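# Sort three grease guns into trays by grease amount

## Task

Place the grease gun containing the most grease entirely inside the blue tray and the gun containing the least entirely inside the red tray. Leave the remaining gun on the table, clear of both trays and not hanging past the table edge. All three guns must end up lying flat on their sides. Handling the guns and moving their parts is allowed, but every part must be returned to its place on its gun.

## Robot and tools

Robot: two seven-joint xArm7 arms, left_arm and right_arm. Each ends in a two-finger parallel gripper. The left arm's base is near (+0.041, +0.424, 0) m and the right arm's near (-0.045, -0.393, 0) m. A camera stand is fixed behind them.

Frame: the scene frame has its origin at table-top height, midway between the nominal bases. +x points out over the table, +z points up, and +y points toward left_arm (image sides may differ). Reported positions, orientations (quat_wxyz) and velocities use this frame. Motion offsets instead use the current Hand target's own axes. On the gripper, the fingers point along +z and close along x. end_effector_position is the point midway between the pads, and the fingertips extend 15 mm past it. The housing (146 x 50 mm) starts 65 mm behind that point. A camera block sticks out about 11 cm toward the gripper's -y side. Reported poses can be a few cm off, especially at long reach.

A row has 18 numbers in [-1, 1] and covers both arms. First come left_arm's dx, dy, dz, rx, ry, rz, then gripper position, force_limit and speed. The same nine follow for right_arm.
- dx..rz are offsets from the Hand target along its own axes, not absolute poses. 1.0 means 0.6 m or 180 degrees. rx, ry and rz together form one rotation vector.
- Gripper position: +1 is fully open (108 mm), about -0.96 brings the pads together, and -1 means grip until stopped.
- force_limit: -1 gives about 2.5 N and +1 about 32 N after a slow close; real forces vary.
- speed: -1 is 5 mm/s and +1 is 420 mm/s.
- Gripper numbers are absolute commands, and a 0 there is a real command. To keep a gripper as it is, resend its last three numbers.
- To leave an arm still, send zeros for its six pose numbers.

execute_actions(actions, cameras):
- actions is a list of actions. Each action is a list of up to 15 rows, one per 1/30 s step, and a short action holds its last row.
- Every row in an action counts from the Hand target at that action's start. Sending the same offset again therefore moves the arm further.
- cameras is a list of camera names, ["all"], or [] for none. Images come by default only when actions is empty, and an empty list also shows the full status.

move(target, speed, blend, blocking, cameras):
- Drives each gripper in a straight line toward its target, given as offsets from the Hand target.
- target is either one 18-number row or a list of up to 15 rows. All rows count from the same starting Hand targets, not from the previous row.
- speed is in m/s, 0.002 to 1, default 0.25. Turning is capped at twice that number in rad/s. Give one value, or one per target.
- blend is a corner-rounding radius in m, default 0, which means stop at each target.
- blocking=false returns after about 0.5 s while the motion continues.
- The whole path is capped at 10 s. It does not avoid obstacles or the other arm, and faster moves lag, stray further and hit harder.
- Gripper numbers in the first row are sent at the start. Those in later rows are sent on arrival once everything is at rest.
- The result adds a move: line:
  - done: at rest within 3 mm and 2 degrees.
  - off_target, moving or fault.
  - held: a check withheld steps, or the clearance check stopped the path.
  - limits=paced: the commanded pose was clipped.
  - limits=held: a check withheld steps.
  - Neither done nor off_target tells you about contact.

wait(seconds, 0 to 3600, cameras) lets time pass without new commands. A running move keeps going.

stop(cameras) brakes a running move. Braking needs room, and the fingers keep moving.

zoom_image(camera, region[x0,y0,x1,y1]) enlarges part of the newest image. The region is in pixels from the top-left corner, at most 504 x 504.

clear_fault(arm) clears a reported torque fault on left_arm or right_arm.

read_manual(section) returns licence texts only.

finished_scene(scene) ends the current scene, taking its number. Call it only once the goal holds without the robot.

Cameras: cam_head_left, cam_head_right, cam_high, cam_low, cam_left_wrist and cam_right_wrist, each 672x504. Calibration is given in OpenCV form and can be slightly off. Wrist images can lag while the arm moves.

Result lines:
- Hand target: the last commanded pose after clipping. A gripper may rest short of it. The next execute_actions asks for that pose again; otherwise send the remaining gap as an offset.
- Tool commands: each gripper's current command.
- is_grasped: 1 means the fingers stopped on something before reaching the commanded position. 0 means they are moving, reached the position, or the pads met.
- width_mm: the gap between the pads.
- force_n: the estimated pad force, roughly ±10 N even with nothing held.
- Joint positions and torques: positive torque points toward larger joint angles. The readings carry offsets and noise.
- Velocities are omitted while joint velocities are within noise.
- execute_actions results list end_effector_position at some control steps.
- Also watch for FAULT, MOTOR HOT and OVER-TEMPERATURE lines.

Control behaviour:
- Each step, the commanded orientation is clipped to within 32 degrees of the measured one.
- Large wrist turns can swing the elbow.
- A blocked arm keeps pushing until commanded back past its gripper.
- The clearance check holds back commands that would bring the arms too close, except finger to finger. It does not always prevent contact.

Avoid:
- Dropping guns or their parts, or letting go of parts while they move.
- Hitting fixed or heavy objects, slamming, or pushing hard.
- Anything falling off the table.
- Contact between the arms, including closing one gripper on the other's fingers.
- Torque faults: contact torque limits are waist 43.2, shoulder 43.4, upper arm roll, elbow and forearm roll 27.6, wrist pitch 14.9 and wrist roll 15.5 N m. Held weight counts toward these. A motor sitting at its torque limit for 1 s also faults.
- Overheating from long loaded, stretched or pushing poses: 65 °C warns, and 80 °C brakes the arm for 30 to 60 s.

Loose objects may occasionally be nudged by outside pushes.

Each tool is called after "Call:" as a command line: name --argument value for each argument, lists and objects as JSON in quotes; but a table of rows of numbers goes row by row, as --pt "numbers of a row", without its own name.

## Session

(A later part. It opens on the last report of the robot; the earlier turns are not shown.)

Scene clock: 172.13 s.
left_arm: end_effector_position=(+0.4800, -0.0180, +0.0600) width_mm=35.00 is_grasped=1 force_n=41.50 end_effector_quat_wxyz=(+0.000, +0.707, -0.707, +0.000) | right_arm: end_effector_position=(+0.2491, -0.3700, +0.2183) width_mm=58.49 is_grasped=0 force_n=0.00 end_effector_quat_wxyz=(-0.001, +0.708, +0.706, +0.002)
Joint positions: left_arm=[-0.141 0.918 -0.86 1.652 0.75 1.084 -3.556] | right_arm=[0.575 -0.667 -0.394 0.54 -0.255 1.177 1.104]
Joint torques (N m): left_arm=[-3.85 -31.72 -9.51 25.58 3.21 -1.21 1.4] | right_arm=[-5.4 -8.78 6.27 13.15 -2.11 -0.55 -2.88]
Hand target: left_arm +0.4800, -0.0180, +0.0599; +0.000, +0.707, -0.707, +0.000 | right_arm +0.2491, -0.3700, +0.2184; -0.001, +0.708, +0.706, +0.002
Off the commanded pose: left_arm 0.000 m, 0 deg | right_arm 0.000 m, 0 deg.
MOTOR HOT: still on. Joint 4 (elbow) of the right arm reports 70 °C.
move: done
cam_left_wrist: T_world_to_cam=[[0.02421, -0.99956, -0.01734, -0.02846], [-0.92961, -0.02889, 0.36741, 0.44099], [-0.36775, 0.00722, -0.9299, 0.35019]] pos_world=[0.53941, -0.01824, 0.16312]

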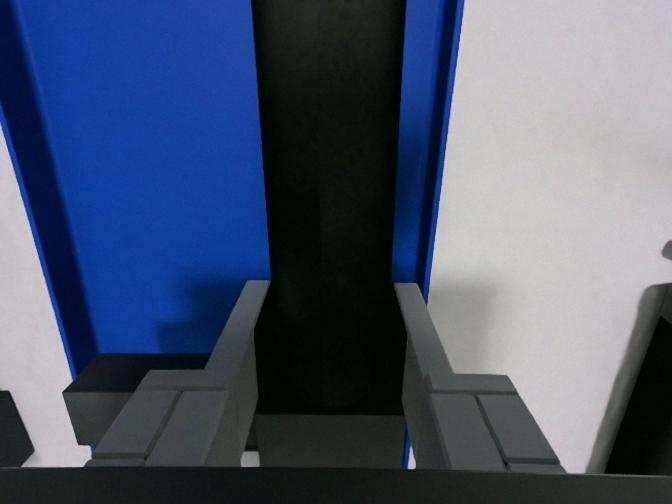

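Call:
move --pt "-0.0117 0 0.02 0 0 0 -1 0.8 -0.6 0 0 0 0 0 0 0.1 0.5 -0.2" --pt "-0.0117 0 0.0462 0 0 0 -1 0.8 -0.6 0 0 0 0 0 0 0.1 0.5 -0.2" --pt "-0.0117 0 0.0472 0 0 0 -0.22 0.8 -0.4 0 0 0 0 0 0 0.1 0.5 -0.2" --speed '[0.15,0.05,0.03]'

Call:
move --pt "0 0 -0.2 0 0 0 -0.22 0.8 -0.4 0 0 0 0 0 0 0.1 0.5 -0.2" --pt "-0.2935 0.0912 -0.2 0 0 -0.016 0.1 0.8 -0.2 0 0 0 0 0 0 0.1 0.5 -0.2" --pt "-0.2935 0.0912 0.0058 0 0 -0.016 0.1 0.8 -0.2 0 0 0 0 0 0 0.1 0.5 -0.2" --speed '[0.25,0.35,0.25]' --blend '[0.03,0.0,0]' --cameras '["cam_high","cam_left_wrist","cam_low"]'

Call:
move --target '[0,0,0,0,0,0,-1,0.8,-0.6,0,0,0,0,0,0,0.1,0.5,-0.2]'

Call:
move --pt "0 0 -0.12 0 0 0 -1 0.8 -0.6 0 0 0 0 0 0 0.1 0.5 -0.2" --pt "0.1094 0.0032 -0.252 0 0 0 -1 0.8 -0.6 0 0 0 0 0 0 0.1 0.5 -0.2" --speed '[0.2,0.3]' --blend '[0.02,0]'

Call:
move --target '[0,0,0.1,0,0,0,-1,0.8,-0.6,0,0,0,0,0,0,0.1,0.5,-0.2]' --speed 0.15

Call:
move --target '[0,0,-0.1,0,0,0,-1,0.8,-0.6,0,0,0,0,0,0,0.1,0.5,-0.2]' --speed 0.15

Call:
move --target '[0,0,0.1,0,0,0,-1,0.8,-0.6,0,0,0,0,0,0,0.1,0.5,-0.2]' --speed 0.15

Call:
move --target '[0,0,-0.1,0,0,0,-1,0.8,-0.6,0,0,0,0,0,0,0.1,0.5,-0.2]' --speed 0.15

Call:
move --target '[0,0,0.1,0,0,0,-1,0.8,-0.6,0,0,0,0,0,0,0.1,0.5,-0.2]' --speed 0.15

Call:
move --target '[0,0,-0.1,0,0,0,-1,0.8,-0.6,0,0,0,0,0,0,0.1,0.5,-0.2]' --speed 0.15

Scene clock: 186.27 s.
left_arm: end_effector_position=(+0.4801, -0.0110, +0.0317) width_mm=40.89 is_grasped=0 force_n=0.00 end_effector_quat_wxyz=(+0.000, +0.707, -0.707, +0.000) | right_arm: end_effector_position=(+0.2491, -0.3700, +0.2184) width_mm=58.49 is_grasped=0 force_n=0.00 end_effector_quat_wxyz=(-0.001, +0.708, +0.706, +0.002)
Joint positions: left_arm=[-0.134 0.948 -0.834 1.619 0.78 1.027 -3.568] | right_arm=[0.575 -0.667 -0.394 0.54 -0.255 1.177 1.104]
Joint torques (N m): left_arm=[-3.57 -30.81 -8.94 16.98 4.04 -1.89 -1.43] | right_arm=[-5.55 -8.75 6.13 16.5 -2.18 -0.55 -2.71]
Hand target: left_arm +0.4800, -0.0110, +0.0316; +0.000, +0.707, -0.707, +0.000 | right_arm +0.2491, -0.3700, +0.2184; -0.001, +0.708, +0.706, +0.002
Off the commanded pose: left_arm 0.000 m, 0 deg | right_arm 0.000 m, 0 deg.
MOTOR HOT: still on. Joint 4 (elbow) of the right arm reports 69 °C.
move: done

Scene clock: 189.57 s.
left_arm: end_effector_position=(+0.4253, +0.1651, +0.0281) width_mm=58.49 is_grasped=0 force_n=0.00 end_effector_quat_wxyz=(+0.000, +0.725, -0.689, +0.000) | right_arm: end_effector_position=(+0.2491, -0.3700, +0.2184) width_mm=58.49 is_grasped=0 force_n=0.00 end_effector_quat_wxyz=(-0.001, +0.708, +0.706, +0.002)
Joint positions: left_arm=[0.361 0.534 -0.913 0.911 0.689 0.686 -3.486] | right_arm=[0.575 -0.667 -0.394 0.54 -0.255 1.177 1.104]
Joint torques (N m): left_arm=[-3.68 -15.46 -4.99 21.62 4.37 -0.82 -1.57] | right_arm=[-5.34 -8.44 6.07 16.47 -2.11 -0.53 -2.64]
Hand target: left_arm +0.4253, +0.1651, +0.0281; +0.000, +0.725, -0.689, +0.000 | right_arm +0.2491, -0.3700, +0.2184; -0.001, +0.708, +0.706, +0.002
Off the commanded pose: left_arm 0.000 m, 0 deg | right_arm 0.000 m, 0 deg.
MOTOR HOT: still on. Joint 4 (elbow) of the right arm reports 69 °C.
move: done
cam_left_wrist: T_world_to_cam=[[0.07441, -0.99708, -0.01731, 0.13348], [-0.92699, -0.07556, 0.36739, 0.41363], [-0.36762, -0.01129, -0.9299, 0.30215]] pos_world=[0.48458, 0.16776, 0.13132]
Images, in order (width x height): cam_high 672x504, cam_low 672x504, cam_left_wrist 672x504.

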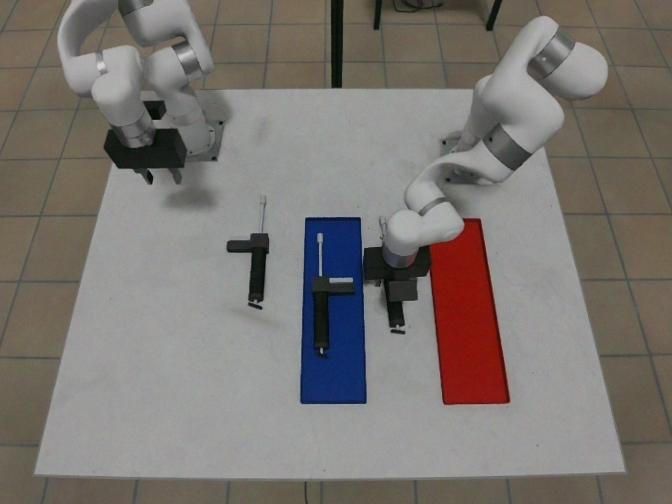

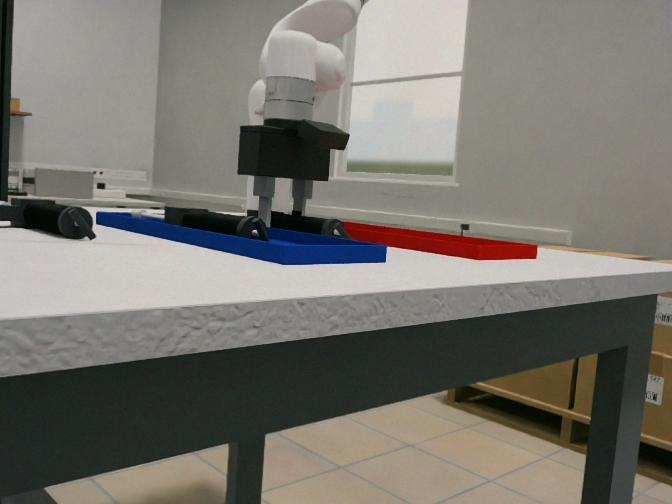

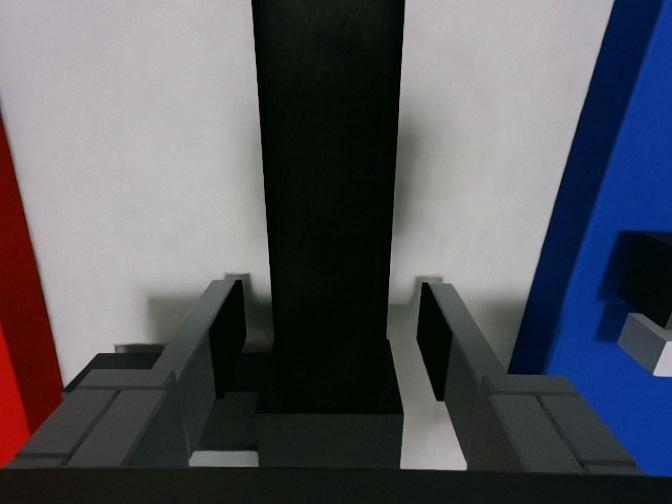

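Scene clock: 190.07 s.
left_arm: end_effector_position=(+0.4253, +0.1651, +0.0281) width_mm=35.01 is_grasped=1 force_n=39.40 end_effector_quat_wxyz=(+0.000, +0.725, -0.689, +0.000) | right_arm: end_effector_position=(+0.2491, -0.3700, +0.2184) width_mm=58.49 is_grasped=0 force_n=0.00 end_effector_quat_wxyz=(-0.001, +0.708, +0.706, +0.002)
Joint positions: left_arm=[0.361 0.534 -0.913 0.912 0.689 0.686 -3.486] | right_arm=[0.575 -0.667 -0.394 0.54 -0.255 1.177 1.104]
Joint torques (N m): left_arm=[-3.46 -16.74 -5.82 20.15 3.92 -2.17 -1.36] | right_arm=[-5.41 -8.38 6.22 16.56 -2.06 -0.58 -2.72]
Hand target: left_arm +0.4253, +0.1651, +0.0281; +0.000, +0.725, -0.689, +0.000 | right_arm +0.2491, -0.3700, +0.2184; -0.001, +0.708, +0.706, +0.002
Off the commanded pose: left_arm 0.000 m, 0 deg | right_arm 0.000 m, 0 deg.
MOTOR HOT: still on. Joint 4 (elbow) of the right arm reports 69 °C.
move: done

Scene clock: 191.30 s.
left_arm: end_effector_position=(+0.4266, +0.0995, +0.1793) width_mm=35.01 is_grasped=1 force_n=39.38 end_effector_quat_wxyz=(+0.000, +0.725, -0.689, +0.000) | right_arm: end_effector_position=(+0.2491, -0.3700, +0.2184) width_mm=58.49 is_grasped=0 force_n=0.00 end_effector_quat_wxyz=(-0.001, +0.708, +0.706, +0.002)
Joint positions: left_arm=[0.391 0.358 -1.16 1.169 0.379 1.053 -3.379] | right_arm=[0.575 -0.667 -0.394 0.54 -0.255 1.177 1.104]
Joint torques (N m): left_arm=[-3.73 -13.33 -4.31 30.72 4.24 -1.09 -1.57] | right_arm=[-5.42 -8.64 6.11 16.37 -2.08 -0.58 -2.79]
Hand target: left_arm +0.4266, +0.0995, +0.1793; +0.000, +0.725, -0.689, +0.000 | right_arm +0.2491, -0.3700, +0.2184; -0.001, +0.708, +0.706, +0.002
Off the commanded pose: left_arm 0.000 m, 0 deg | right_arm 0.000 m, 0 deg.
MOTOR HOT: still on. Joint 4 (elbow) of the right arm reports 69 °C.
move: done

Scene clock: 192.13 s.
left_arm: end_effector_position=(+0.4266, +0.0995, +0.1193) width_mm=35.01 is_grasped=1 force_n=39.38 end_effector_quat_wxyz=(+0.000, +0.725, -0.689, +0.000) | right_arm: end_effector_position=(+0.2491, -0.3700, +0.2184) width_mm=58.49 is_grasped=0 force_n=0.00 end_effector_quat_wxyz=(-0.001, +0.708, +0.706, +0.002)
Joint positions: left_arm=[0.308 0.463 -1.059 1.104 0.507 0.93 -3.463] | right_arm=[0.575 -0.667 -0.394 0.54 -0.255 1.177 1.104]
Joint torques (N m): left_arm=[-3.81 -16.59 -5.59 28.4 4.18 -4.36 -1.54] | right_arm=[-5.33 -8.54 6.08 16.36 -2.16 -0.5 -2.69]
Hand target: left_arm +0.4266, +0.0995, +0.1193; +0.000, +0.725, -0.689, +0.000 | right_arm +0.2491, -0.3700, +0.2184; -0.001, +0.708, +0.706, +0.002
Off the commanded pose: left_arm 0.000 m, 0 deg | right_arm 0.000 m, 0 deg.
MOTOR HOT: still on. Joint 4 (elbow) of the right arm reports 69 °C.
move: done

Scene clock: 192.97 s.
left_arm: end_effector_position=(+0.4266, +0.0995, +0.1793) width_mm=35.01 is_grasped=1 force_n=39.38 end_effector_quat_wxyz=(+0.000, +0.725, -0.689, +0.000) | right_arm: end_effector_position=(+0.2491, -0.3700, +0.2184) width_mm=58.49 is_grasped=0 force_n=0.00 end_effector_quat_wxyz=(-0.001, +0.708, +0.706, +0.002)
Joint positions: left_arm=[0.391 0.358 -1.159 1.169 0.379 1.053 -3.379] | right_arm=[0.575 -0.667 -0.394 0.54 -0.255 1.177 1.104]
Joint torques (N m): left_arm=[4.35 -20.24 -8.41 30.53 -3.58 -1.26 1.39] | right_arm=[-5.18 -8.52 6.35 16.47 -2.06 -0.56 -2.71]
Hand target: left_arm +0.4266, +0.0995, +0.1793; +0.000, +0.725, -0.689, +0.000 | right_arm +0.2491, -0.3700, +0.2184; -0.001, +0.708, +0.706, +0.002
Off the commanded pose: left_arm 0.000 m, 0 deg | right_arm 0.000 m, 0 deg.
MOTOR HOT: still on. Joint 4 (elbow) of the right arm reports 69 °C.
move: done

Scene clock: 193.80 s.
left_arm: end_effector_position=(+0.4266, +0.0995, +0.1193) width_mm=35.01 is_grasped=1 force_n=39.37 end_effector_quat_wxyz=(+0.000, +0.725, -0.689, +0.000) | right_arm: end_effector_position=(+0.2491, -0.3700, +0.2184) width_mm=58.49 is_grasped=0 force_n=0.00 end_effector_quat_wxyz=(-0.001, +0.708, +0.706, +0.002)
Joint positions: left_arm=[0.308 0.462 -1.058 1.104 0.507 0.929 -3.463] | right_arm=[0.575 -0.667 -0.394 0.54 -0.255 1.177 1.104]
Joint torques (N m): left_arm=[-3.82 -16.41 -5.54 28.4 4.22 -4.33 -1.61] | right_arm=[-5.16 -8.63 6.07 16.5 -1.96 -0.6 -2.71]
Hand target: left_arm +0.4266, +0.0995, +0.1193; +0.000, +0.725, -0.689, +0.000 | right_arm +0.2491, -0.3700, +0.2184; -0.001, +0.708, +0.706, +0.002
Off the commanded pose: left_arm 0.000 m, 0 deg | right_arm 0.000 m, 0 deg.
MOTOR HOT: still on. Joint 4 (elbow) of the right arm reports 69 °C.
move: done

Scene clock: 194.63 s.
left_arm: end_effector_position=(+0.4266, +0.0995, +0.1793) width_mm=35.01 is_grasped=1 force_n=39.38 end_effector_quat_wxyz=(+0.000, +0.725, -0.689, +0.000) | right_arm: end_effector_position=(+0.2491, -0.3700, +0.2184) width_mm=58.49 is_grasped=0 force_n=0.00 end_effector_quat_wxyz=(-0.001, +0.708, +0.706, +0.002)
Joint positions: left_arm=[0.391 0.357 -1.159 1.169 0.378 1.053 -3.379] | right_arm=[0.575 -0.667 -0.394 0.54 -0.255 1.177 1.104]
Joint torques (N m): left_arm=[4.25 -20.33 -8.27 30.72 -3.58 -1.2 1.4] | right_arm=[-5.28 -8.74 6.1 16.5 -2.02 -0.67 -2.73]
Hand target: left_arm +0.4266, +0.0995, +0.1793; +0.000, +0.725, -0.689, +0.000 | right_arm +0.2491, -0.3700, +0.2184; -0.001, +0.708, +0.706, +0.002
Off the commanded pose: left_arm 0.000 m, 0 deg | right_arm 0.000 m, 0 deg.
MOTOR HOT: still on. Joint 4 (elbow) of the right arm reports 69 °C.
move: done

Scene clock: 195.47 s.
left_arm: end_effector_position=(+0.4266, +0.0995, +0.1193) width_mm=35.01 is_grasped=1 force_n=39.38 end_effector_quat_wxyz=(+0.000, +0.725, -0.689, +0.000) | right_arm: end_effector_position=(+0.2491, -0.3700, +0.2184) width_mm=58.49 is_grasped=0 force_n=0.00 end_effector_quat_wxyz=(-0.001, +0.708, +0.706, +0.002)
Joint positions: left_arm=[0.307 0.462 -1.058 1.104 0.507 0.929 -3.463] | right_arm=[0.575 -0.667 -0.394 0.54 -0.255 1.177 1.104]
Joint torques (N m): left_arm=[-4.13 -16.2 -5.66 28.32 4.28 -4.34 -1.61] | right_arm=[-5.34 -8.59 6.18 16.34 -2.15 -0.6 -2.71]
Hand target: left_arm +0.4266, +0.0995, +0.1193; +0.000, +0.725, -0.689, +0.000 | right_arm +0.2491, -0.3700, +0.2184; -0.001, +0.708, +0.706, +0.002
Off the commanded pose: left_arm 0.000 m, 0 deg | right_arm 0.000 m, 0 deg.
MOTOR HOT: still on. Joint 4 (elbow) of the right arm reports 69 °C.
move: done

Scene clock: 196.30 s.
left_arm: end_effector_position=(+0.4266, +0.0995, +0.1793) width_mm=35.01 is_grasped=1 force_n=39.39 end_effector_quat_wxyz=(+0.000, +0.725, -0.689, +0.000) | right_arm: end_effector_position=(+0.2491, -0.3700, +0.2184) width_mm=58.49 is_grasped=0 force_n=0.00 end_effector_quat_wxyz=(-0.001, +0.708, +0.706, +0.002)
Joint positions: left_arm=[0.39 0.357 -1.158 1.169 0.378 1.053 -3.378] | right_arm=[0.575 -0.667 -0.394 0.54 -0.255 1.177 1.104]
Joint torques (N m): left_arm=[4.58 -20.2 -8.56 30.7 -3.59 -1.18 1.34] | right_arm=[-5.41 -8.88 6.17 16.41 -1.82 -0.45 -2.65]
Hand target: left_arm +0.4266, +0.0995, +0.1793; +0.000, +0.725, -0.689, +0.000 | right_arm +0.2491, -0.3700, +0.2184; -0.001, +0.708, +0.706, +0.002
Off the commanded pose: left_arm 0.000 m, 0 deg | right_arm 0.000 m, 0 deg.
MOTOR HOT: still on. Joint 4 (elbow) of the right arm reports 69 °C.
move: done

Call:
move --pt "0.1049 0.2166 -0.0345 0 0 0.016 -1 0.8 -0.6 0.2 0.418 -0.219 0 0 0.9 0 0.5 -0.2" --pt "0.1049 0.2166 -0.0345 0 0 0.016 -1 0.8 -0.6 0.667 0.383 -0.053 0 -0.383 0.924 0 0.5 -0.2" --speed '[0.6,0.35]' --blend '[0.03,0]' --cameras '["cam_right_wrist","cam_low","cam_high"]'

Scene clock: 230.77 s.
left_arm: end_effector_position=(+0.2999, +0.0300, +0.1999) width_mm=35.01 is_grasped=1 force_n=39.35 end_effector_quat_wxyz=(+0.000, +0.707, -0.707, +0.000) | right_arm: end_effector_position=(+0.4794, +0.0287, +0.2521) width_mm=53.00 is_grasped=0 force_n=0.00 end_effector_quat_wxyz=(-0.006, -0.623, +0.733, +0.273)
Joint positions: left_arm=[0.386 0.16 -1.389 1.064 0.183 1.042 -3.485] | right_arm=[0.501 1.058 0.091 2.707 0.469 1.759 4.66]
Joint torques (N m): left_arm=[-0.3 -10.56 -4.16 25.82 -3.55 -3.65 0.04] | right_arm=[-5.37 -24.98 3.29 16.25 -0.49 -2.17 2.94]
Hand target: left_arm +0.3000, +0.0300, +0.1999; +0.000, +0.707, -0.707, +0.000 | right_arm +0.4803, +0.0292, +0.2524; -0.268, -0.653, +0.654, +0.272
Off the commanded pose: left_arm 0.000 m, 0 deg | right_arm 0.001 m, 32 deg.
MOTOR HOT: still on. Joint 4 (elbow) of the right arm reports 70 °C.
elbow stopped short (right arm): the move would have taken joint 4 (elbow) straighter than the controller allows.
move: off_target (right_arm)
cam_right_wrist: T_world_to_cam=[[-0.2262, -0.91536, -0.33309, 0.21522], [-0.71002, -0.07917, 0.69972, 0.19559], [-0.66686, 0.39478, -0.63202, 0.5859]] pos_world=[0.57827, -0.01881, 0.30513]
Images, in order (width x height): cam_high 672x504, cam_low 672x504, cam_right_wrist 672x504.

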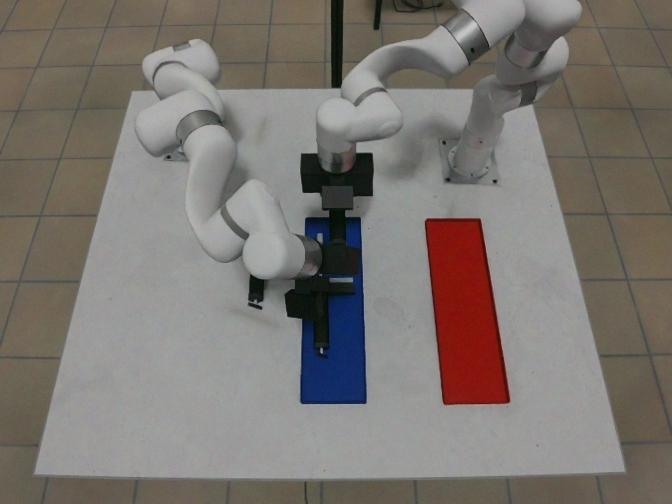

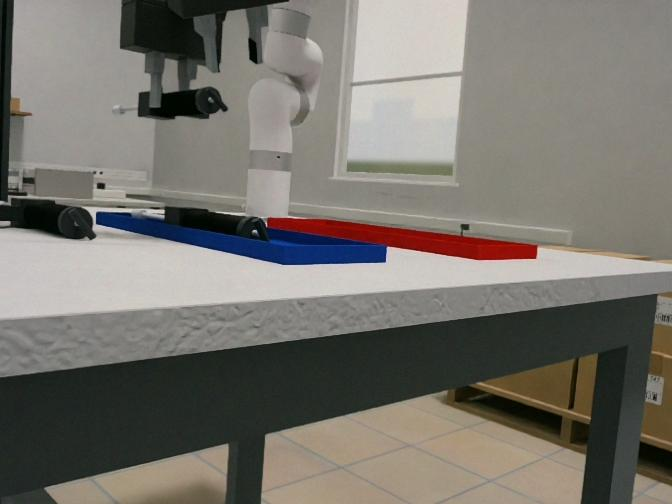

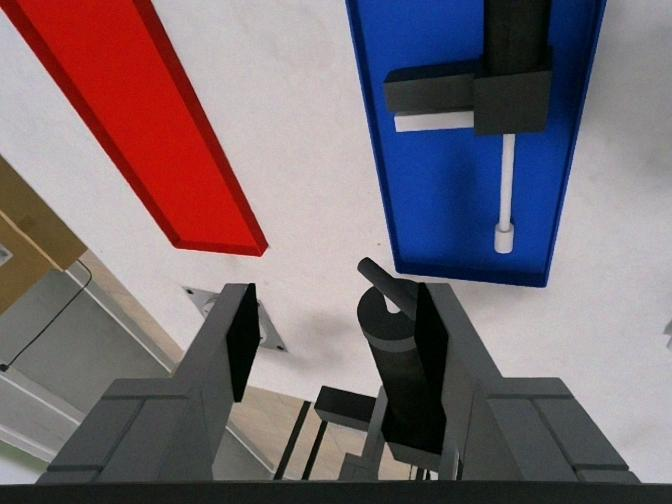

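Call:
move --target '[0,0,0,0,0,0,-1,0.8,-0.6,0.667,0.2332,0.3088,0.25,0,0,0,0.5,-0.2]'

Call:
move --target '[-0.225,-0.2088,0.1667,0,0,-0.0167,-1,0.8,-0.6,0,0,0,0,0,0,0,0.5,-0.2]'

Scene clock: 267.37 s.
left_arm: end_effector_position=(+0.3000, +0.0300, +0.1999) width_mm=35.01 is_grasped=1 force_n=39.35 end_effector_quat_wxyz=(+0.000, +0.707, -0.707, +0.000) | right_arm: end_effector_position=(+0.2486, -0.3698, +0.2183) width_mm=53.00 is_grasped=0 force_n=0.00 end_effector_quat_wxyz=(-0.002, +0.706, -0.709, -0.001)
Joint positions: left_arm=[0.386 0.16 -1.389 1.064 0.183 1.042 -3.485] | right_arm=[0.311 -0.624 -0.167 0.533 -0.102 1.15 4.105]
Joint torques (N m): left_arm=[4.09 -10.44 -1.5 25.94 -3.51 -3.68 0.16] | right_arm=[-4.9 -9.94 0.49 13.41 -1.99 -0.59 -2.78]
Hand target: left_arm +0.3000, +0.0300, +0.1999; +0.000, +0.707, -0.707, +0.000 | right_arm +0.2486, -0.3698, +0.2183; -0.002, +0.706, -0.709, -0.001
Off the commanded pose: left_arm 0.000 m, 0 deg | right_arm 0.000 m, 0 deg.
MOTOR HOT: still on. Joint 4 (elbow) of the right arm reports 65 °C.
move: done

Scene clock: 268.73 s.
left_arm: end_effector_position=(+0.4252, +0.1650, +0.1000) width_mm=35.01 is_grasped=1 force_n=39.36 end_effector_quat_wxyz=(+0.000, +0.726, -0.688, +0.000) | right_arm: end_effector_position=(+0.2486, -0.3698, +0.2183) width_mm=53.00 is_grasped=0 force_n=0.00 end_effector_quat_wxyz=(-0.002, +0.706, -0.709, -0.001)
Joint positions: left_arm=[0.51 0.347 -1.099 0.92 0.434 0.805 -3.317] | right_arm=[0.311 -0.624 -0.167 0.533 -0.102 1.15 4.105]
Joint torques (N m): left_arm=[-3.82 -11.92 -3.72 27.95 4.36 -1.26 -1.64] | right_arm=[-5.3 -9.8 0.44 13.33 -1.99 -0.7 -2.91]
Hand target: left_arm +0.4253, +0.1651, +0.1000; +0.000, +0.726, -0.688, +0.000 | right_arm +0.2486, -0.3698, +0.2183; -0.002, +0.706, -0.709, -0.001
Off the commanded pose: left_arm 0.000 m, 0 deg | right_arm 0.000 m, 0 deg.
MOTOR HOT: still on. Joint 4 (elbow) of the right arm reports 65 °C.
move: done

Call:
move --pt "0 0 0.1186 0 0 0 -1 0.8 -0.6 0 0 0 0 0 0 0 0.5 -0.2" --pt "0 0 0.1186 0 0 0 -0.1 0.8 -0.6 0 0 0 0 0 0 0 0.5 -0.2" --pt "0 0 -0.1 0 0 0 -0.1 0.8 -0.6 0 0 0 0 0 0 0 0.5 -0.2" --pt "0.5512 0.1545 -0.1 0 0 0.0167 -0.1 0.8 -0.6 0 0 0 0 0 0 0 0.5 -0.2" --speed '[0.1,0.2,0.2,0.3]' --blend '[0,0,0.03,0]' --cameras '["cam_left_wrist","cam_high"]'

Scene clock: 278.83 s.
left_arm: end_effector_position=(+0.3501, -0.1701, +0.1600) width_mm=47.49 is_grasped=0 force_n=0.00 end_effector_quat_wxyz=(+0.000, +0.707, -0.707, +0.000) | right_arm: end_effector_position=(+0.2486, -0.3698, +0.2183) width_mm=53.00 is_grasped=0 force_n=0.00 end_effector_quat_wxyz=(-0.002, +0.706, -0.709, -0.001)
Joint positions: left_arm=[-0.597 0.961 -0.894 2.079 0.706 1.4 -3.75] | right_arm=[0.311 -0.624 -0.167 0.533 -0.102 1.15 4.105]
Joint torques (N m): left_arm=[-3.65 -32.63 -6.68 23.64 1.22 -0.76 1.5] | right_arm=[-5.14 -10.14 0.51 13.43 -2.12 -0.75 -2.61]
Hand target: left_arm +0.3501, -0.1701, +0.1600; +0.000, +0.707, -0.707, +0.000 | right_arm +0.2486, -0.3698, +0.2183; -0.002, +0.706, -0.709, -0.001
Off the commanded pose: left_arm 0.000 m, 0 deg | right_arm 0.000 m, 0 deg.
MOTOR HOT: still on. Joint 4 (elbow) of the right arm reports 64 °C.
move: done
cam_left_wrist: T_world_to_cam=[[0.02421, -0.99956, -0.01734, -0.17561], [-0.92964, -0.02889, 0.36733, 0.27904], [-0.36767, 0.00722, -0.92993, 0.39644]] pos_world=[0.40941, -0.17034, 0.26312]
Images, in order (width x height): cam_high 672x504, cam_left_wrist 672x504.

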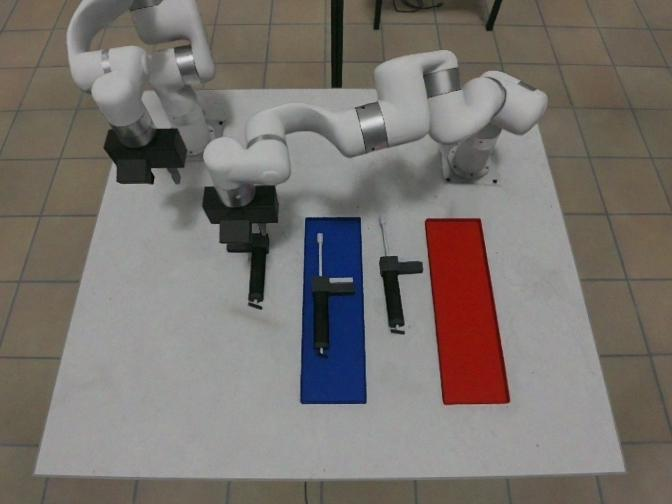

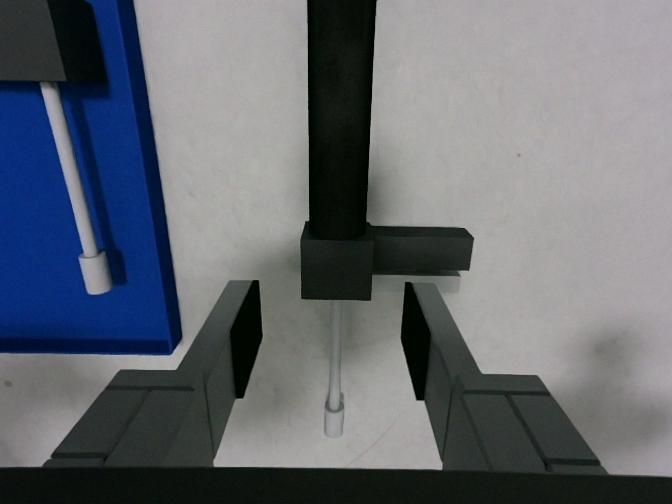

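Call:
move --pt "0 -0.01 0.2187 0 0 0 -0.1 0.8 -0.6 0 0 0 0 0 0 0 0.5 -0.2" --pt "0 -0.01 0.2187 0 0 0 -1 0.8 -0.6 0 0 0 0 0 0 0 0.5 -0.2" --pt "0 -0.01 -0.0333 0 0 0 -1 0.8 -0.6 0 0 0 0 0 0 0 0.5 -0.2" --pt "-0.4493 -0.1165 -0.0333 0 0 0 -1 0.8 -0.6 0 0 0 0 0 0 0 0.5 -0.2" --speed '[0.15,0.1,0.15,0.3]' --blend '[0,0,0.03,0]' --cameras '["cam_left_wrist"]'

Call:
move --target '[0,0,0.1,0,0,0,-1,0.8,-0.6,0,0,0,0,0,0,0,0.5,-0.2]' --speed 0.15

Call:
move --target '[0,0,-0.1,0,0,0,-1,0.8,-0.6,0,0,0,0,0,0,0,0.5,-0.2]' --speed 0.15

Call:
move --target '[0,0,0.1,0,0,0,-1,0.8,-0.6,0,0,0,0,0,0,0,0.5,-0.2]' --speed 0.15

Call:
move --target '[0,0,-0.1,0,0,0,-1,0.8,-0.6,0,0,0,0,0,0,0,0.5,-0.2]' --speed 0.15

Call:
move --target '[0,0,0.1,0,0,0,-1,0.8,-0.6,0,0,0,0,0,0,0,0.5,-0.2]' --speed 0.15

Call:
move --target '[0,0,-0.1,0,0,0,-1,0.8,-0.6,0,0,0,0,0,0,0,0.5,-0.2]' --speed 0.15

Call:
move --target '[0,0,0.1,0,0,0,-1,0.8,-0.6,0,0,0,0,0,0,0,0.5,-0.2]' --speed 0.15

Call:
move --target '[0,0,-0.1,0,0,0,-1,0.8,-0.6,0,0,0,0,0,0,0,0.5,-0.2]' --speed 0.15

Scene clock: 295.93 s.
left_arm: end_effector_position=(+0.4199, +0.0995, +0.1799) width_mm=34.99 is_grasped=1 force_n=40.45 end_effector_quat_wxyz=(+0.000, +0.707, -0.707, +0.000) | right_arm: end_effector_position=(+0.2486, -0.3698, +0.2183) width_mm=53.00 is_grasped=0 force_n=0.00 end_effector_quat_wxyz=(-0.002, +0.706, -0.709, -0.001)
Joint positions: left_arm=[0.399 0.327 -1.165 1.148 0.349 1.042 -3.318] | right_arm=[0.311 -0.624 -0.167 0.533 -0.102 1.15 4.105]
Joint torques (N m): left_arm=[4.17 -19.5 -8.05 25.05 -3.61 -4.45 1.44] | right_arm=[-5.37 -9.97 0.6 13.5 -2.11 -0.58 -2.4]
Hand target: left_arm +0.4199, +0.0995, +0.1799; +0.000, +0.707, -0.707, +0.000 | right_arm +0.2486, -0.3698, +0.2183; -0.002, +0.706, -0.709, -0.001
Off the commanded pose: left_arm 0.000 m, 0 deg | right_arm 0.000 m, 0 deg.
MOTOR HOT: still on. Joint 4 (elbow) of the right arm reports 64 °C.
move: done
cam_left_wrist: T_world_to_cam=[[0.02421, -0.99956, -0.01734, 0.09252], [-0.92959, -0.02889, 0.36745, 0.34431], [-0.36779, 0.00722, -0.92988, 0.4388]] pos_world=[0.47921, 0.09926, 0.28312]

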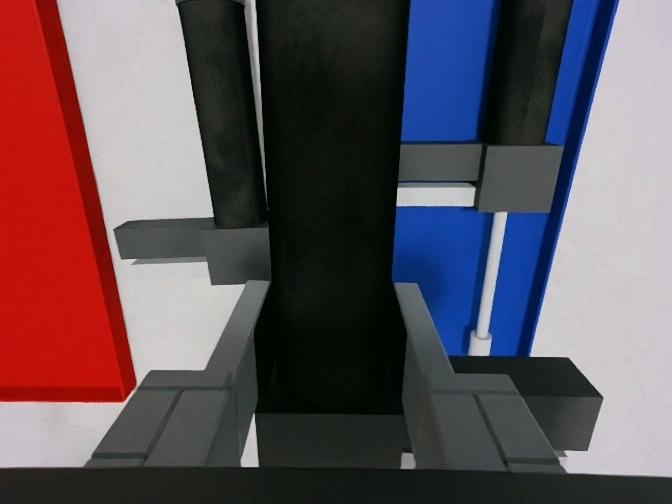

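Scene clock: 296.77 s.
left_arm: end_effector_position=(+0.4199, +0.0995, +0.1200) width_mm=34.99 is_grasped=1 force_n=40.43 end_effector_quat_wxyz=(+0.000, +0.707, -0.707, +0.000) | right_arm: end_effector_position=(+0.2486, -0.3698, +0.2183) width_mm=53.00 is_grasped=0 force_n=0.00 end_effector_quat_wxyz=(-0.002, +0.706, -0.709, -0.001)
Joint positions: left_arm=[0.311 0.438 -1.062 1.082 0.485 0.917 -3.408] | right_arm=[0.311 -0.624 -0.167 0.533 -0.102 1.15 4.105]
Joint torques (N m): left_arm=[-3.93 -15.74 -5.41 28.82 4.22 -4.5 -1.53] | right_arm=[-5.12 -10.04 0.67 13.38 -2.08 -0.7 -2.43]
Hand target: left_arm +0.4199, +0.0995, +0.1199; +0.000, +0.707, -0.707, +0.000 | right_arm +0.2486, -0.3698, +0.2183; -0.002, +0.706, -0.709, -0.001
Off the commanded pose: left_arm 0.000 m, 0 deg | right_arm 0.000 m, 0 deg.
MOTOR HOT: still on. Joint 4 (elbow) of the right arm reports 64 °C.
move: done

Scene clock: 297.60 s.
left_arm: end_effector_position=(+0.4199, +0.0995, +0.1799) width_mm=34.99 is_grasped=1 force_n=40.43 end_effector_quat_wxyz=(+0.000, +0.707, -0.707, +0.000) | right_arm: end_effector_position=(+0.2486, -0.3698, +0.2183) width_mm=53.00 is_grasped=0 force_n=0.00 end_effector_quat_wxyz=(-0.002, +0.706, -0.709, -0.001)
Joint positions: left_arm=[0.399 0.327 -1.165 1.148 0.349 1.041 -3.318] | right_arm=[0.311 -0.624 -0.167 0.533 -0.102 1.15 4.105]
Joint torques (N m): left_arm=[4.35 -19.24 -7.86 31.13 -3.41 -1.37 1.42] | right_arm=[-5.21 -10.1 0.72 13.64 -2.18 -0.7 -2.42]
Hand target: left_arm +0.4199, +0.0995, +0.1799; +0.000, +0.707, -0.707, +0.000 | right_arm +0.2486, -0.3698, +0.2183; -0.002, +0.706, -0.709, -0.001
Off the commanded pose: left_arm 0.000 m, 0 deg | right_arm 0.000 m, 0 deg.
MOTOR HOT: still on. Joint 4 (elbow) of the right arm reports 64 °C.
move: done

Scene clock: 298.43 s.
left_arm: end_effector_position=(+0.4199, +0.0995, +0.1200) width_mm=34.99 is_grasped=1 force_n=40.43 end_effector_quat_wxyz=(+0.000, +0.707, -0.707, +0.000) | right_arm: end_effector_position=(+0.2486, -0.3698, +0.2183) width_mm=53.00 is_grasped=0 force_n=0.00 end_effector_quat_wxyz=(-0.002, +0.706, -0.709, -0.001)
Joint positions: left_arm=[0.31 0.437 -1.061 1.082 0.485 0.917 -3.408] | right_arm=[0.311 -0.624 -0.167 0.533 -0.102 1.15 4.105]
Joint torques (N m): left_arm=[-3.81 -15.72 -5.23 28.83 4.04 -4.48 -1.61] | right_arm=[-5.38 -9.88 0.7 13.44 -2.1 -0.72 -2.47]
Hand target: left_arm +0.4199, +0.0995, +0.1199; +0.000, +0.707, -0.707, +0.000 | right_arm +0.2486, -0.3698, +0.2183; -0.002, +0.706, -0.709, -0.001
Off the commanded pose: left_arm 0.000 m, 0 deg | right_arm 0.000 m, 0 deg.
MOTOR HOT: still on. Joint 4 (elbow) of the right arm reports 64 °C.
move: done

Scene clock: 299.27 s.
left_arm: end_effector_position=(+0.4199, +0.0995, +0.1799) width_mm=34.99 is_grasped=1 force_n=40.43 end_effector_quat_wxyz=(+0.000, +0.707, -0.707, +0.000) | right_arm: end_effector_position=(+0.2486, -0.3698, +0.2183) width_mm=53.00 is_grasped=0 force_n=0.00 end_effector_quat_wxyz=(-0.002, +0.706, -0.709, -0.001)
Joint positions: left_arm=[0.398 0.327 -1.164 1.148 0.349 1.041 -3.318] | right_arm=[0.311 -0.624 -0.167 0.533 -0.102 1.15 4.105]
Joint torques (N m): left_arm=[4.39 -19.44 -7.97 31.18 -3.49 -1.31 1.37] | right_arm=[-5.21 -9.91 0.64 13.51 -2.24 -0.74 -2.36]
Hand target: left_arm +0.4199, +0.0995, +0.1799; +0.000, +0.707, -0.707, +0.000 | right_arm +0.2486, -0.3698, +0.2183; -0.002, +0.706, -0.709, -0.001
Off the commanded pose: left_arm 0.000 m, 0 deg | right_arm 0.000 m, 0 deg.
MOTOR HOT: still on. Joint 4 (elbow) of the right arm reports 64 °C.
move: done

Scene clock: 300.10 s.
left_arm: end_effector_position=(+0.4199, +0.0995, +0.1200) width_mm=34.99 is_grasped=1 force_n=40.43 end_effector_quat_wxyz=(+0.000, +0.707, -0.707, +0.000) | right_arm: end_effector_position=(+0.2486, -0.3698, +0.2183) width_mm=53.00 is_grasped=0 force_n=0.00 end_effector_quat_wxyz=(-0.002, +0.706, -0.709, -0.001)
Joint positions: left_arm=[0.31 0.437 -1.061 1.082 0.485 0.917 -3.408] | right_arm=[0.311 -0.624 -0.167 0.533 -0.102 1.15 4.105]
Joint torques (N m): left_arm=[-3.88 -15.59 -5.17 28.74 4.12 -4.5 -1.64] | right_arm=[-5.32 -9.88 0.59 13.5 -2.21 -0.69 -2.27]
Hand target: left_arm +0.4199, +0.0995, +0.1199; +0.000, +0.707, -0.707, +0.000 | right_arm +0.2486, -0.3698, +0.2183; -0.002, +0.706, -0.709, -0.001
Off the commanded pose: left_arm 0.000 m, 0 deg | right_arm 0.000 m, 0 deg.
MOTOR HOT: still on. Joint 4 (elbow) of the right arm reports 63 °C.
move: done

Scene clock: 300.93 s.
left_arm: end_effector_position=(+0.4199, +0.0995, +0.1799) width_mm=34.99 is_grasped=1 force_n=40.43 end_effector_quat_wxyz=(+0.000, +0.707, -0.707, +0.000) | right_arm: end_effector_position=(+0.2486, -0.3698, +0.2183) width_mm=53.00 is_grasped=0 force_n=0.00 end_effector_quat_wxyz=(-0.002, +0.706, -0.709, -0.001)
Joint positions: left_arm=[0.398 0.327 -1.164 1.148 0.349 1.041 -3.318] | right_arm=[0.311 -0.624 -0.167 0.533 -0.102 1.15 4.105]
Joint torques (N m): left_arm=[4.4 -19.48 -7.94 31.13 -3.53 -1.27 1.47] | right_arm=[-5.52 -10.09 0.57 13.5 -2.05 -0.65 -2.32]
Hand target: left_arm +0.4199, +0.0995, +0.1799; +0.000, +0.707, -0.707, +0.000 | right_arm +0.2486, -0.3698, +0.2183; -0.002, +0.706, -0.709, -0.001
Off the commanded pose: left_arm 0.000 m, 0 deg | right_arm 0.000 m, 0 deg.
MOTOR HOT: still on. Joint 4 (elbow) of the right arm reports 63 °C.
move: done

Scene clock: 301.77 s.
left_arm: end_effector_position=(+0.4199, +0.0995, +0.1200) width_mm=34.99 is_grasped=1 force_n=40.42 end_effector_quat_wxyz=(+0.000, +0.707, -0.707, +0.000) | right_arm: end_effector_position=(+0.2486, -0.3698, +0.2183) width_mm=53.00 is_grasped=0 force_n=0.00 end_effector_quat_wxyz=(-0.002, +0.706, -0.709, -0.001)
Joint positions: left_arm=[0.31 0.437 -1.061 1.082 0.485 0.917 -3.408] | right_arm=[0.311 -0.624 -0.167 0.533 -0.102 1.15 4.105]
Joint torques (N m): left_arm=[-3.64 -16.09 -5.26 28.85 4.15 -4.45 -1.57] | right_arm=[-5.34 -9.86 0.74 13.5 -2.07 -0.76 -2.25]
Hand target: left_arm +0.4199, +0.0995, +0.1199; +0.000, +0.707, -0.707, +0.000 | right_arm +0.2486, -0.3698, +0.2183; -0.002, +0.706, -0.709, -0.001
Off the commanded pose: left_arm 0.000 m, 0 deg | right_arm 0.000 m, 0 deg.
MOTOR HOT: still on. Joint 4 (elbow) of the right arm reports 63 °C.
move: done

Scene clock: 302.60 s.
left_arm: end_effector_position=(+0.4199, +0.0995, +0.1799) width_mm=34.99 is_grasped=1 force_n=40.42 end_effector_quat_wxyz=(+0.000, +0.707, -0.707, +0.000) | right_arm: end_effector_position=(+0.2486, -0.3698, +0.2183) width_mm=53.00 is_grasped=0 force_n=0.00 end_effector_quat_wxyz=(-0.002, +0.706, -0.709, -0.001)
Joint positions: left_arm=[0.398 0.327 -1.164 1.148 0.349 1.041 -3.318] | right_arm=[0.311 -0.624 -0.167 0.533 -0.102 1.15 4.105]
Joint torques (N m): left_arm=[4.54 -19.35 -7.94 31.12 -3.54 -1.36 1.39] | right_arm=[-5.25 -10.03 0.68 13.42 -2.13 -0.66 -2.3]
Hand target: left_arm +0.4199, +0.0995, +0.1799; +0.000, +0.707, -0.707, +0.000 | right_arm +0.2486, -0.3698, +0.2183; -0.002, +0.706, -0.709, -0.001
Off the commanded pose: left_arm 0.000 m, 0 deg | right_arm 0.000 m, 0 deg.
MOTOR HOT: still on. Joint 4 (elbow) of the right arm reports 63 °C.
move: done

Call:
move --pt "0.4475 0.0333 0 0 0 0 -1 0.8 -0.6 0 0 0 0 0 0 0 0.5 -0.2" --pt "0.4475 0.0333 0.2518 0 0 0 -1 0.8 -0.6 0 0 0 0 0 0 0 0.5 -0.2" --pt "0.4475 0.0333 0.2518 0 0 0 -0.1 0.8 -0.6 0 0 0 0 0 0 0 0.5 -0.2" --pt "0.4475 0.0333 0.0333 0 0 0 -0.1 0.8 -0.6 0 0 0 0 0 0 0 0.5 -0.2" --pt "0.1842 -0.1 0.0333 0 0 0 -0.1 0.8 -0.6 0 0 0 0 0 0 0 0.5 -0.2" --speed '[0.3,0.12,0.2,0.2,0.3]' --blend '[0.03,0,0,0.03,0]' --cameras '["cam_left_wrist"]'

Scene clock: 327.60 s.
left_arm: end_effector_position=(+0.4799, -0.0110, +0.1600) width_mm=47.49 is_grasped=0 force_n=0.00 end_effector_quat_wxyz=(+0.000, +0.707, -0.707, +0.000) | right_arm: end_effector_position=(+0.2486, -0.3698, +0.2183) width_mm=53.00 is_grasped=0 force_n=0.00 end_effector_quat_wxyz=(-0.002, +0.706, -0.709, -0.001)
Joint positions: left_arm=[-0.096 0.781 -0.951 1.711 0.646 1.26 -3.495] | right_arm=[0.311 -0.624 -0.167 0.533 -0.102 1.15 4.105]
Joint torques (N m): left_arm=[4.43 -33.46 -11.57 18.69 -3.53 -4.02 1.44] | right_arm=[-5.24 -9.96 0.8 13.56 -2.11 -0.72 -2.07]
Hand target: left_arm +0.4799, -0.0110, +0.1600; +0.000, +0.707, -0.707, +0.000 | right_arm +0.2486, -0.3698, +0.2183; -0.002, +0.706, -0.709, -0.001
Off the commanded pose: left_arm 0.000 m, 0 deg | right_arm 0.000 m, 0 deg.
MOTOR HOT: joint 4 (elbow) of the left arm reports 64 °C; the controller stops that arm at 80 °C. To cool a motor, set the load down, stop pushing, or move to a pose that needs little force. At that limit the left arm can sag while its brakes close.
MOTOR HOT: still on. Joint 4 (elbow) of the right arm reports 63 °C.
move: done
cam_left_wrist: T_world_to_cam=[[0.02408, -0.99956, -0.0174, -0.01964], [-0.9296, -0.02879, 0.36745, 0.40421], [-0.36779, 0.00732, -0.92988, 0.44316]] pos_world=[0.53921, -0.01124, 0.26322]

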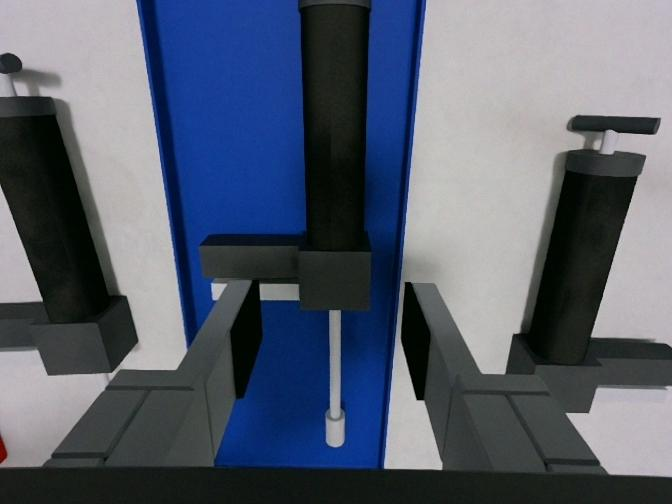

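Call:
move --pt "0 0 0.2138 0 0 0 -0.15 0.8 -0.6 0 0 0 0 0 0 0 0.5 -0.2" --pt "0 0 0.2138 0 0 0 -1 0.8 -0.6 0 0 0 0 0 0 0 0.5 -0.2" --pt "0 0 -0.0333 0 0 0 -1 0.8 -0.6 0 0 0 0 0 0 0 0.5 -0.2" --pt "-0.1842 0.1 -0.0333 0 0 0 -1 0.8 -0.6 0 0 0 0 0 0 0 0.5 -0.2" --speed '[0.15,0.1,0.15,0.3]' --blend '[0,0,0.03,0]' --cameras '["cam_left_wrist"]'

Call:
move --target '[0,0,0.1,0,0,0,-1,0.8,-0.6,0,0,0,0,0,0,0,0.5,-0.2]' --speed 0.15

Call:
move --target '[0,0,-0.1,0,0,0,-1,0.8,-0.6,0,0,0,0,0,0,0,0.5,-0.2]' --speed 0.15

Call:
move --target '[0,0,0.1,0,0,0,-1,0.8,-0.6,0,0,0,0,0,0,0,0.5,-0.2]' --speed 0.15

Call:
move --target '[0,0,-0.1,0,0,0,-1,0.8,-0.6,0,0,0,0,0,0,0,0.5,-0.2]' --speed 0.15

Call:
move --target '[0,0,0.1,0,0,0,-1,0.8,-0.6,0,0,0,0,0,0,0,0.5,-0.2]' --speed 0.15

Call:
move --target '[0,0,-0.1,0,0,0,-1,0.8,-0.6,0,0,0,0,0,0,0,0.5,-0.2]' --speed 0.15

Call:
move --target '[0,0,0.1,0,0,0,-1,0.8,-0.6,0,0,0,0,0,0,0,0.5,-0.2]' --speed 0.15

Call:
move --target '[0,0,-0.1,0,0,0,-1,0.8,-0.6,0,0,0,0,0,0,0,0.5,-0.2]' --speed 0.15

Scene clock: 343.33 s.
left_arm: end_effector_position=(+0.4199, +0.0995, +0.1799) width_mm=34.96 is_grasped=1 force_n=42.67 end_effector_quat_wxyz=(+0.000, +0.707, -0.707, +0.000) | right_arm: end_effector_position=(+0.2486, -0.3698, +0.2183) width_mm=53.00 is_grasped=0 force_n=0.00 end_effector_quat_wxyz=(-0.002, +0.706, -0.709, -0.001)
Joint positions: left_arm=[0.421 0.345 -1.194 1.149 0.372 1.048 -3.334] | right_arm=[0.311 -0.624 -0.167 0.533 -0.102 1.15 4.105]
Joint torques (N m): left_arm=[4.46 -18.93 -8.15 24.52 -3.52 -4.36 1.39] | right_arm=[-5.51 -10.01 0.82 13.63 -2.19 -0.65 -1.94]
Hand target: left_arm +0.4199, +0.0995, +0.1799; +0.000, +0.707, -0.707, +0.000 | right_arm +0.2486, -0.3698, +0.2183; -0.002, +0.706, -0.709, -0.001
Off the commanded pose: left_arm 0.000 m, 0 deg | right_arm 0.000 m, 0 deg.
MOTOR HOT: still on. Joint 4 (elbow) of the right arm reports 63 °C.
MOTOR HOT: cleared for the motors of the left arm.
move: done
cam_left_wrist: T_world_to_cam=[[0.02421, -0.99956, -0.01734, 0.09252], [-0.92959, -0.02889, 0.36745, 0.34431], [-0.36779, 0.00722, -0.92988, 0.4388]] pos_world=[0.47921, 0.09926, 0.28312]

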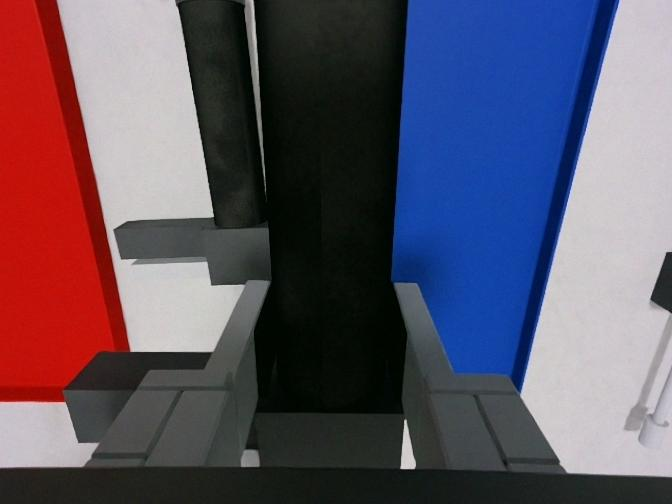

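Scene clock: 344.17 s.
left_arm: end_effector_position=(+0.4199, +0.0995, +0.1200) width_mm=34.96 is_grasped=1 force_n=42.67 end_effector_quat_wxyz=(+0.000, +0.707, -0.707, +0.000) | right_arm: end_effector_position=(+0.2486, -0.3698, +0.2183) width_mm=53.00 is_grasped=0 force_n=0.00 end_effector_quat_wxyz=(-0.002, +0.706, -0.709, -0.001)
Joint positions: left_arm=[0.329 0.453 -1.084 1.084 0.506 0.925 -3.422] | right_arm=[0.311 -0.624 -0.167 0.533 -0.102 1.15 4.105]
Joint torques (N m): left_arm=[-3.66 -15.45 -5.46 28.4 4.11 -4.36 -1.71] | right_arm=[-5.03 -9.93 0.99 13.62 -2.07 -0.67 -1.94]
Hand target: left_arm +0.4199, +0.0995, +0.1199; +0.000, +0.707, -0.707, +0.000 | right_arm +0.2486, -0.3698, +0.2183; -0.002, +0.706, -0.709, -0.001
Off the commanded pose: left_arm 0.000 m, 0 deg | right_arm 0.000 m, 0 deg.
MOTOR HOT: still on. Joint 4 (elbow) of the right arm reports 63 °C.
move: done

Scene clock: 345.00 s.
left_arm: end_effector_position=(+0.4199, +0.0995, +0.1799) width_mm=34.96 is_grasped=1 force_n=42.68 end_effector_quat_wxyz=(+0.000, +0.707, -0.707, +0.000) | right_arm: end_effector_position=(+0.2486, -0.3698, +0.2183) width_mm=53.00 is_grasped=0 force_n=0.00 end_effector_quat_wxyz=(-0.002, +0.706, -0.709, -0.001)
Joint positions: left_arm=[0.42 0.345 -1.193 1.149 0.372 1.048 -3.334] | right_arm=[0.311 -0.624 -0.167 0.533 -0.102 1.15 4.105]
Joint torques (N m): left_arm=[4.66 -18.96 -8.37 30.56 -3.31 -1.12 1.42] | right_arm=[-5.54 -9.74 0.99 13.63 -2.07 -0.63 -1.91]
Hand target: left_arm +0.4199, +0.0995, +0.1799; +0.000, +0.707, -0.707, +0.000 | right_arm +0.2486, -0.3698, +0.2183; -0.002, +0.706, -0.709, -0.001
Off the commanded pose: left_arm 0.000 m, 0 deg | right_arm 0.000 m, 0 deg.
MOTOR HOT: still on. Joint 4 (elbow) of the right arm reports 63 °C.
move: done

Scene clock: 345.83 s.
left_arm: end_effector_position=(+0.4199, +0.0995, +0.1200) width_mm=34.96 is_grasped=1 force_n=42.67 end_effector_quat_wxyz=(+0.000, +0.707, -0.707, +0.000) | right_arm: end_effector_position=(+0.2486, -0.3698, +0.2183) width_mm=53.00 is_grasped=0 force_n=0.00 end_effector_quat_wxyz=(-0.002, +0.706, -0.709, -0.001)
Joint positions: left_arm=[0.328 0.452 -1.084 1.084 0.505 0.925 -3.422] | right_arm=[0.311 -0.624 -0.167 0.533 -0.102 1.15 4.105]
Joint torques (N m): left_arm=[-3.83 -15.36 -5.54 28.38 4.26 -4.41 -1.51] | right_arm=[-5.19 -9.9 0.85 13.71 -2.09 -0.73 -1.97]
Hand target: left_arm +0.4199, +0.0995, +0.1199; +0.000, +0.707, -0.707, +0.000 | right_arm +0.2486, -0.3698, +0.2183; -0.002, +0.706, -0.709, -0.001
Off the commanded pose: left_arm 0.000 m, 0 deg | right_arm 0.000 m, 0 deg.
MOTOR HOT: still on. Joint 4 (elbow) of the right arm reports 63 °C.
move: done

Scene clock: 346.67 s.
left_arm: end_effector_position=(+0.4199, +0.0995, +0.1799) width_mm=34.96 is_grasped=1 force_n=42.68 end_effector_quat_wxyz=(+0.000, +0.707, -0.707, +0.000) | right_arm: end_effector_position=(+0.2486, -0.3698, +0.2183) width_mm=53.00 is_grasped=0 force_n=0.00 end_effector_quat_wxyz=(-0.002, +0.706, -0.709, -0.001)
Joint positions: left_arm=[0.42 0.345 -1.192 1.149 0.371 1.048 -3.334] | right_arm=[0.311 -0.624 -0.167 0.533 -0.102 1.15 4.105]
Joint torques (N m): left_arm=[4.36 -19.21 -8.17 30.78 -3.48 -1.26 1.34] | right_arm=[-5.24 -9.96 0.87 13.62 -2.05 -0.72 -1.86]
Hand target: left_arm +0.4199, +0.0995, +0.1799; +0.000, +0.707, -0.707, +0.000 | right_arm +0.2486, -0.3698, +0.2183; -0.002, +0.706, -0.709, -0.001
Off the commanded pose: left_arm 0.000 m, 0 deg | right_arm 0.000 m, 0 deg.
MOTOR HOT: still on. Joint 4 (elbow) of the right arm reports 63 °C.
move: done

Scene clock: 347.50 s.
left_arm: end_effector_position=(+0.4199, +0.0995, +0.1200) width_mm=34.96 is_grasped=1 force_n=42.67 end_effector_quat_wxyz=(+0.000, +0.707, -0.707, +0.000) | right_arm: end_effector_position=(+0.2486, -0.3698, +0.2183) width_mm=53.00 is_grasped=0 force_n=0.00 end_effector_quat_wxyz=(-0.002, +0.706, -0.709, -0.001)
Joint positions: left_arm=[0.328 0.452 -1.083 1.084 0.505 0.925 -3.422] | right_arm=[0.311 -0.624 -0.167 0.533 -0.102 1.15 4.105]
Joint torques (N m): left_arm=[-3.74 -15.45 -5.48 28.32 4.2 -4.29 -1.62] | right_arm=[-5.43 -10.06 0.95 13.67 -2.15 -0.72 -1.82]
Hand target: left_arm +0.4199, +0.0995, +0.1199; +0.000, +0.707, -0.707, +0.000 | right_arm +0.2486, -0.3698, +0.2183; -0.002, +0.706, -0.709, -0.001
Off the commanded pose: left_arm 0.000 m, 0 deg | right_arm 0.000 m, 0 deg.
MOTOR HOT: still on. Joint 4 (elbow) of the right arm reports 64 °C.
move: done

Scene clock: 348.33 s.
left_arm: end_effector_position=(+0.4199, +0.0995, +0.1799) width_mm=34.96 is_grasped=1 force_n=42.68 end_effector_quat_wxyz=(+0.000, +0.707, -0.707, +0.000) | right_arm: end_effector_position=(+0.2486, -0.3698, +0.2183) width_mm=53.00 is_grasped=0 force_n=0.00 end_effector_quat_wxyz=(-0.002, +0.706, -0.709, -0.001)
Joint positions: left_arm=[0.419 0.344 -1.192 1.149 0.371 1.048 -3.333] | right_arm=[0.311 -0.624 -0.167 0.533 -0.102 1.15 4.105]
Joint torques (N m): left_arm=[4.6 -18.98 -8.23 30.58 -3.33 -1.22 1.43] | right_arm=[-5.35 -9.93 0.89 13.56 -2.12 -0.78 -1.8]
Hand target: left_arm +0.4199, +0.0995, +0.1799; +0.000, +0.707, -0.707, +0.000 | right_arm +0.2486, -0.3698, +0.2183; -0.002, +0.706, -0.709, -0.001
Off the commanded pose: left_arm 0.000 m, 0 deg | right_arm 0.000 m, 0 deg.
MOTOR HOT: still on. Joint 4 (elbow) of the right arm reports 64 °C.
move: done

Scene clock: 349.17 s.
left_arm: end_effector_position=(+0.4199, +0.0995, +0.1200) width_mm=34.96 is_grasped=1 force_n=42.68 end_effector_quat_wxyz=(+0.000, +0.707, -0.707, +0.000) | right_arm: end_effector_position=(+0.2486, -0.3698, +0.2183) width_mm=53.00 is_grasped=0 force_n=0.00 end_effector_quat_wxyz=(-0.002, +0.706, -0.709, -0.001)
Joint positions: left_arm=[0.328 0.452 -1.083 1.084 0.504 0.924 -3.421] | right_arm=[0.311 -0.624 -0.167 0.533 -0.102 1.15 4.105]
Joint torques (N m): left_arm=[-3.89 -15.38 -5.62 28.36 4.29 -4.27 -1.52] | right_arm=[-5.14 -10.02 0.9 13.75 -2.03 -0.65 -1.81]
Hand target: left_arm +0.4199, +0.0995, +0.1199; +0.000, +0.707, -0.707, +0.000 | right_arm +0.2486, -0.3698, +0.2183; -0.002, +0.706, -0.709, -0.001
Off the commanded pose: left_arm 0.000 m, 0 deg | right_arm 0.000 m, 0 deg.
MOTOR HOT: still on. Joint 4 (elbow) of the right arm reports 64 °C.
move: done

Scene clock: 350.00 s.
left_arm: end_effector_position=(+0.4199, +0.0995, +0.1799) width_mm=34.96 is_grasped=1 force_n=42.68 end_effector_quat_wxyz=(+0.000, +0.707, -0.707, +0.000) | right_arm: end_effector_position=(+0.2486, -0.3698, +0.2183) width_mm=53.00 is_grasped=0 force_n=0.00 end_effector_quat_wxyz=(-0.002, +0.706, -0.709, -0.001)
Joint positions: left_arm=[0.419 0.344 -1.191 1.149 0.37 1.047 -3.333] | right_arm=[0.311 -0.624 -0.167 0.533 -0.102 1.15 4.105]
Joint torques (N m): left_arm=[4.49 -18.75 -8.04 30.69 -3.4 -1.15 1.47] | right_arm=[-5.1 -9.88 0.98 13.66 -1.96 -0.7 -1.8]
Hand target: left_arm +0.4199, +0.0995, +0.1799; +0.000, +0.707, -0.707, +0.000 | right_arm +0.2486, -0.3698, +0.2183; -0.002, +0.706, -0.709, -0.001
Off the commanded pose: left_arm 0.000 m, 0 deg | right_arm 0.000 m, 0 deg.
MOTOR HOT: still on. Joint 4 (elbow) of the right arm reports 64 °C.
move: done

Call:
move --target '[0.1158,0,-0.0333,0,0,0,-1,0.8,-0.6,-0.6663,-0.5857,-0.1695,-0.139,0,0,0,0.5,-0.2]' --speed 0.35 --cameras '["cam_right_wrist","cam_high"]'

Scene clock: 370.17 s.
left_arm: end_effector_position=(+0.4199, +0.0300, +0.1999) width_mm=34.96 is_grasped=1 force_n=42.68 end_effector_quat_wxyz=(+0.000, +0.707, -0.707, +0.000) | right_arm: end_effector_position=(+0.6008, +0.0274, +0.3218) width_mm=53.00 is_grasped=0 force_n=0.00 end_effector_quat_wxyz=(-0.229, +0.649, -0.720, -0.089)
Joint positions: left_arm=[0.129 0.501 -1.085 1.395 0.476 1.186 -3.481] | right_arm=[0.524 0.99 0.073 2.707 0.217 1.306 4.526]
Joint torques (N m): left_arm=[-3.75 -19.46 -6.41 30.12 4.26 -1.19 -1.64] | right_arm=[-5.3 -24.86 2.45 17.71 -1.68 -3.17 2.84]
Hand target: left_arm +0.4199, +0.0300, +0.1999; +0.000, +0.707, -0.707, +0.000 | right_arm +0.6017, +0.0279, +0.3222; -0.042, -0.688, +0.711, +0.138
Off the commanded pose: left_arm 0.000 m, 0 deg | right_arm 0.001 m, 45 deg; orientation clipped.
MOTOR HOT: joint 4 (elbow) of the left arm reports 65 °C; the controller stops that arm at 80 °C. To cool a motor, set the load down, stop pushing, or move to a pose that needs little force. At that limit the left arm can sag while its brakes close.
MOTOR HOT: still on. Joint 4 (elbow) of the right arm reports 65 °C.
elbow stopped short (right arm): the move would have taken joint 4 (elbow) straighter than the controller allows.
move: off_target (right_arm); limits=paced
cam_right_wrist: T_world_to_cam=[[-0.05387, -0.89293, -0.44695, 0.19715], [-0.98383, -0.02911, 0.17674, 0.56441], [-0.17082, 0.44925, -0.87692, 0.49075]] pos_world=[0.64973, -0.028, 0.41872]
Images, in order (width x height): cam_high 672x504, cam_right_wrist 672x504.

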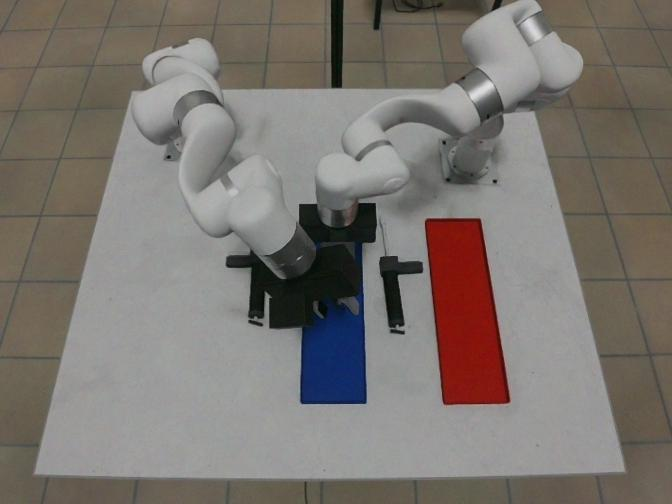

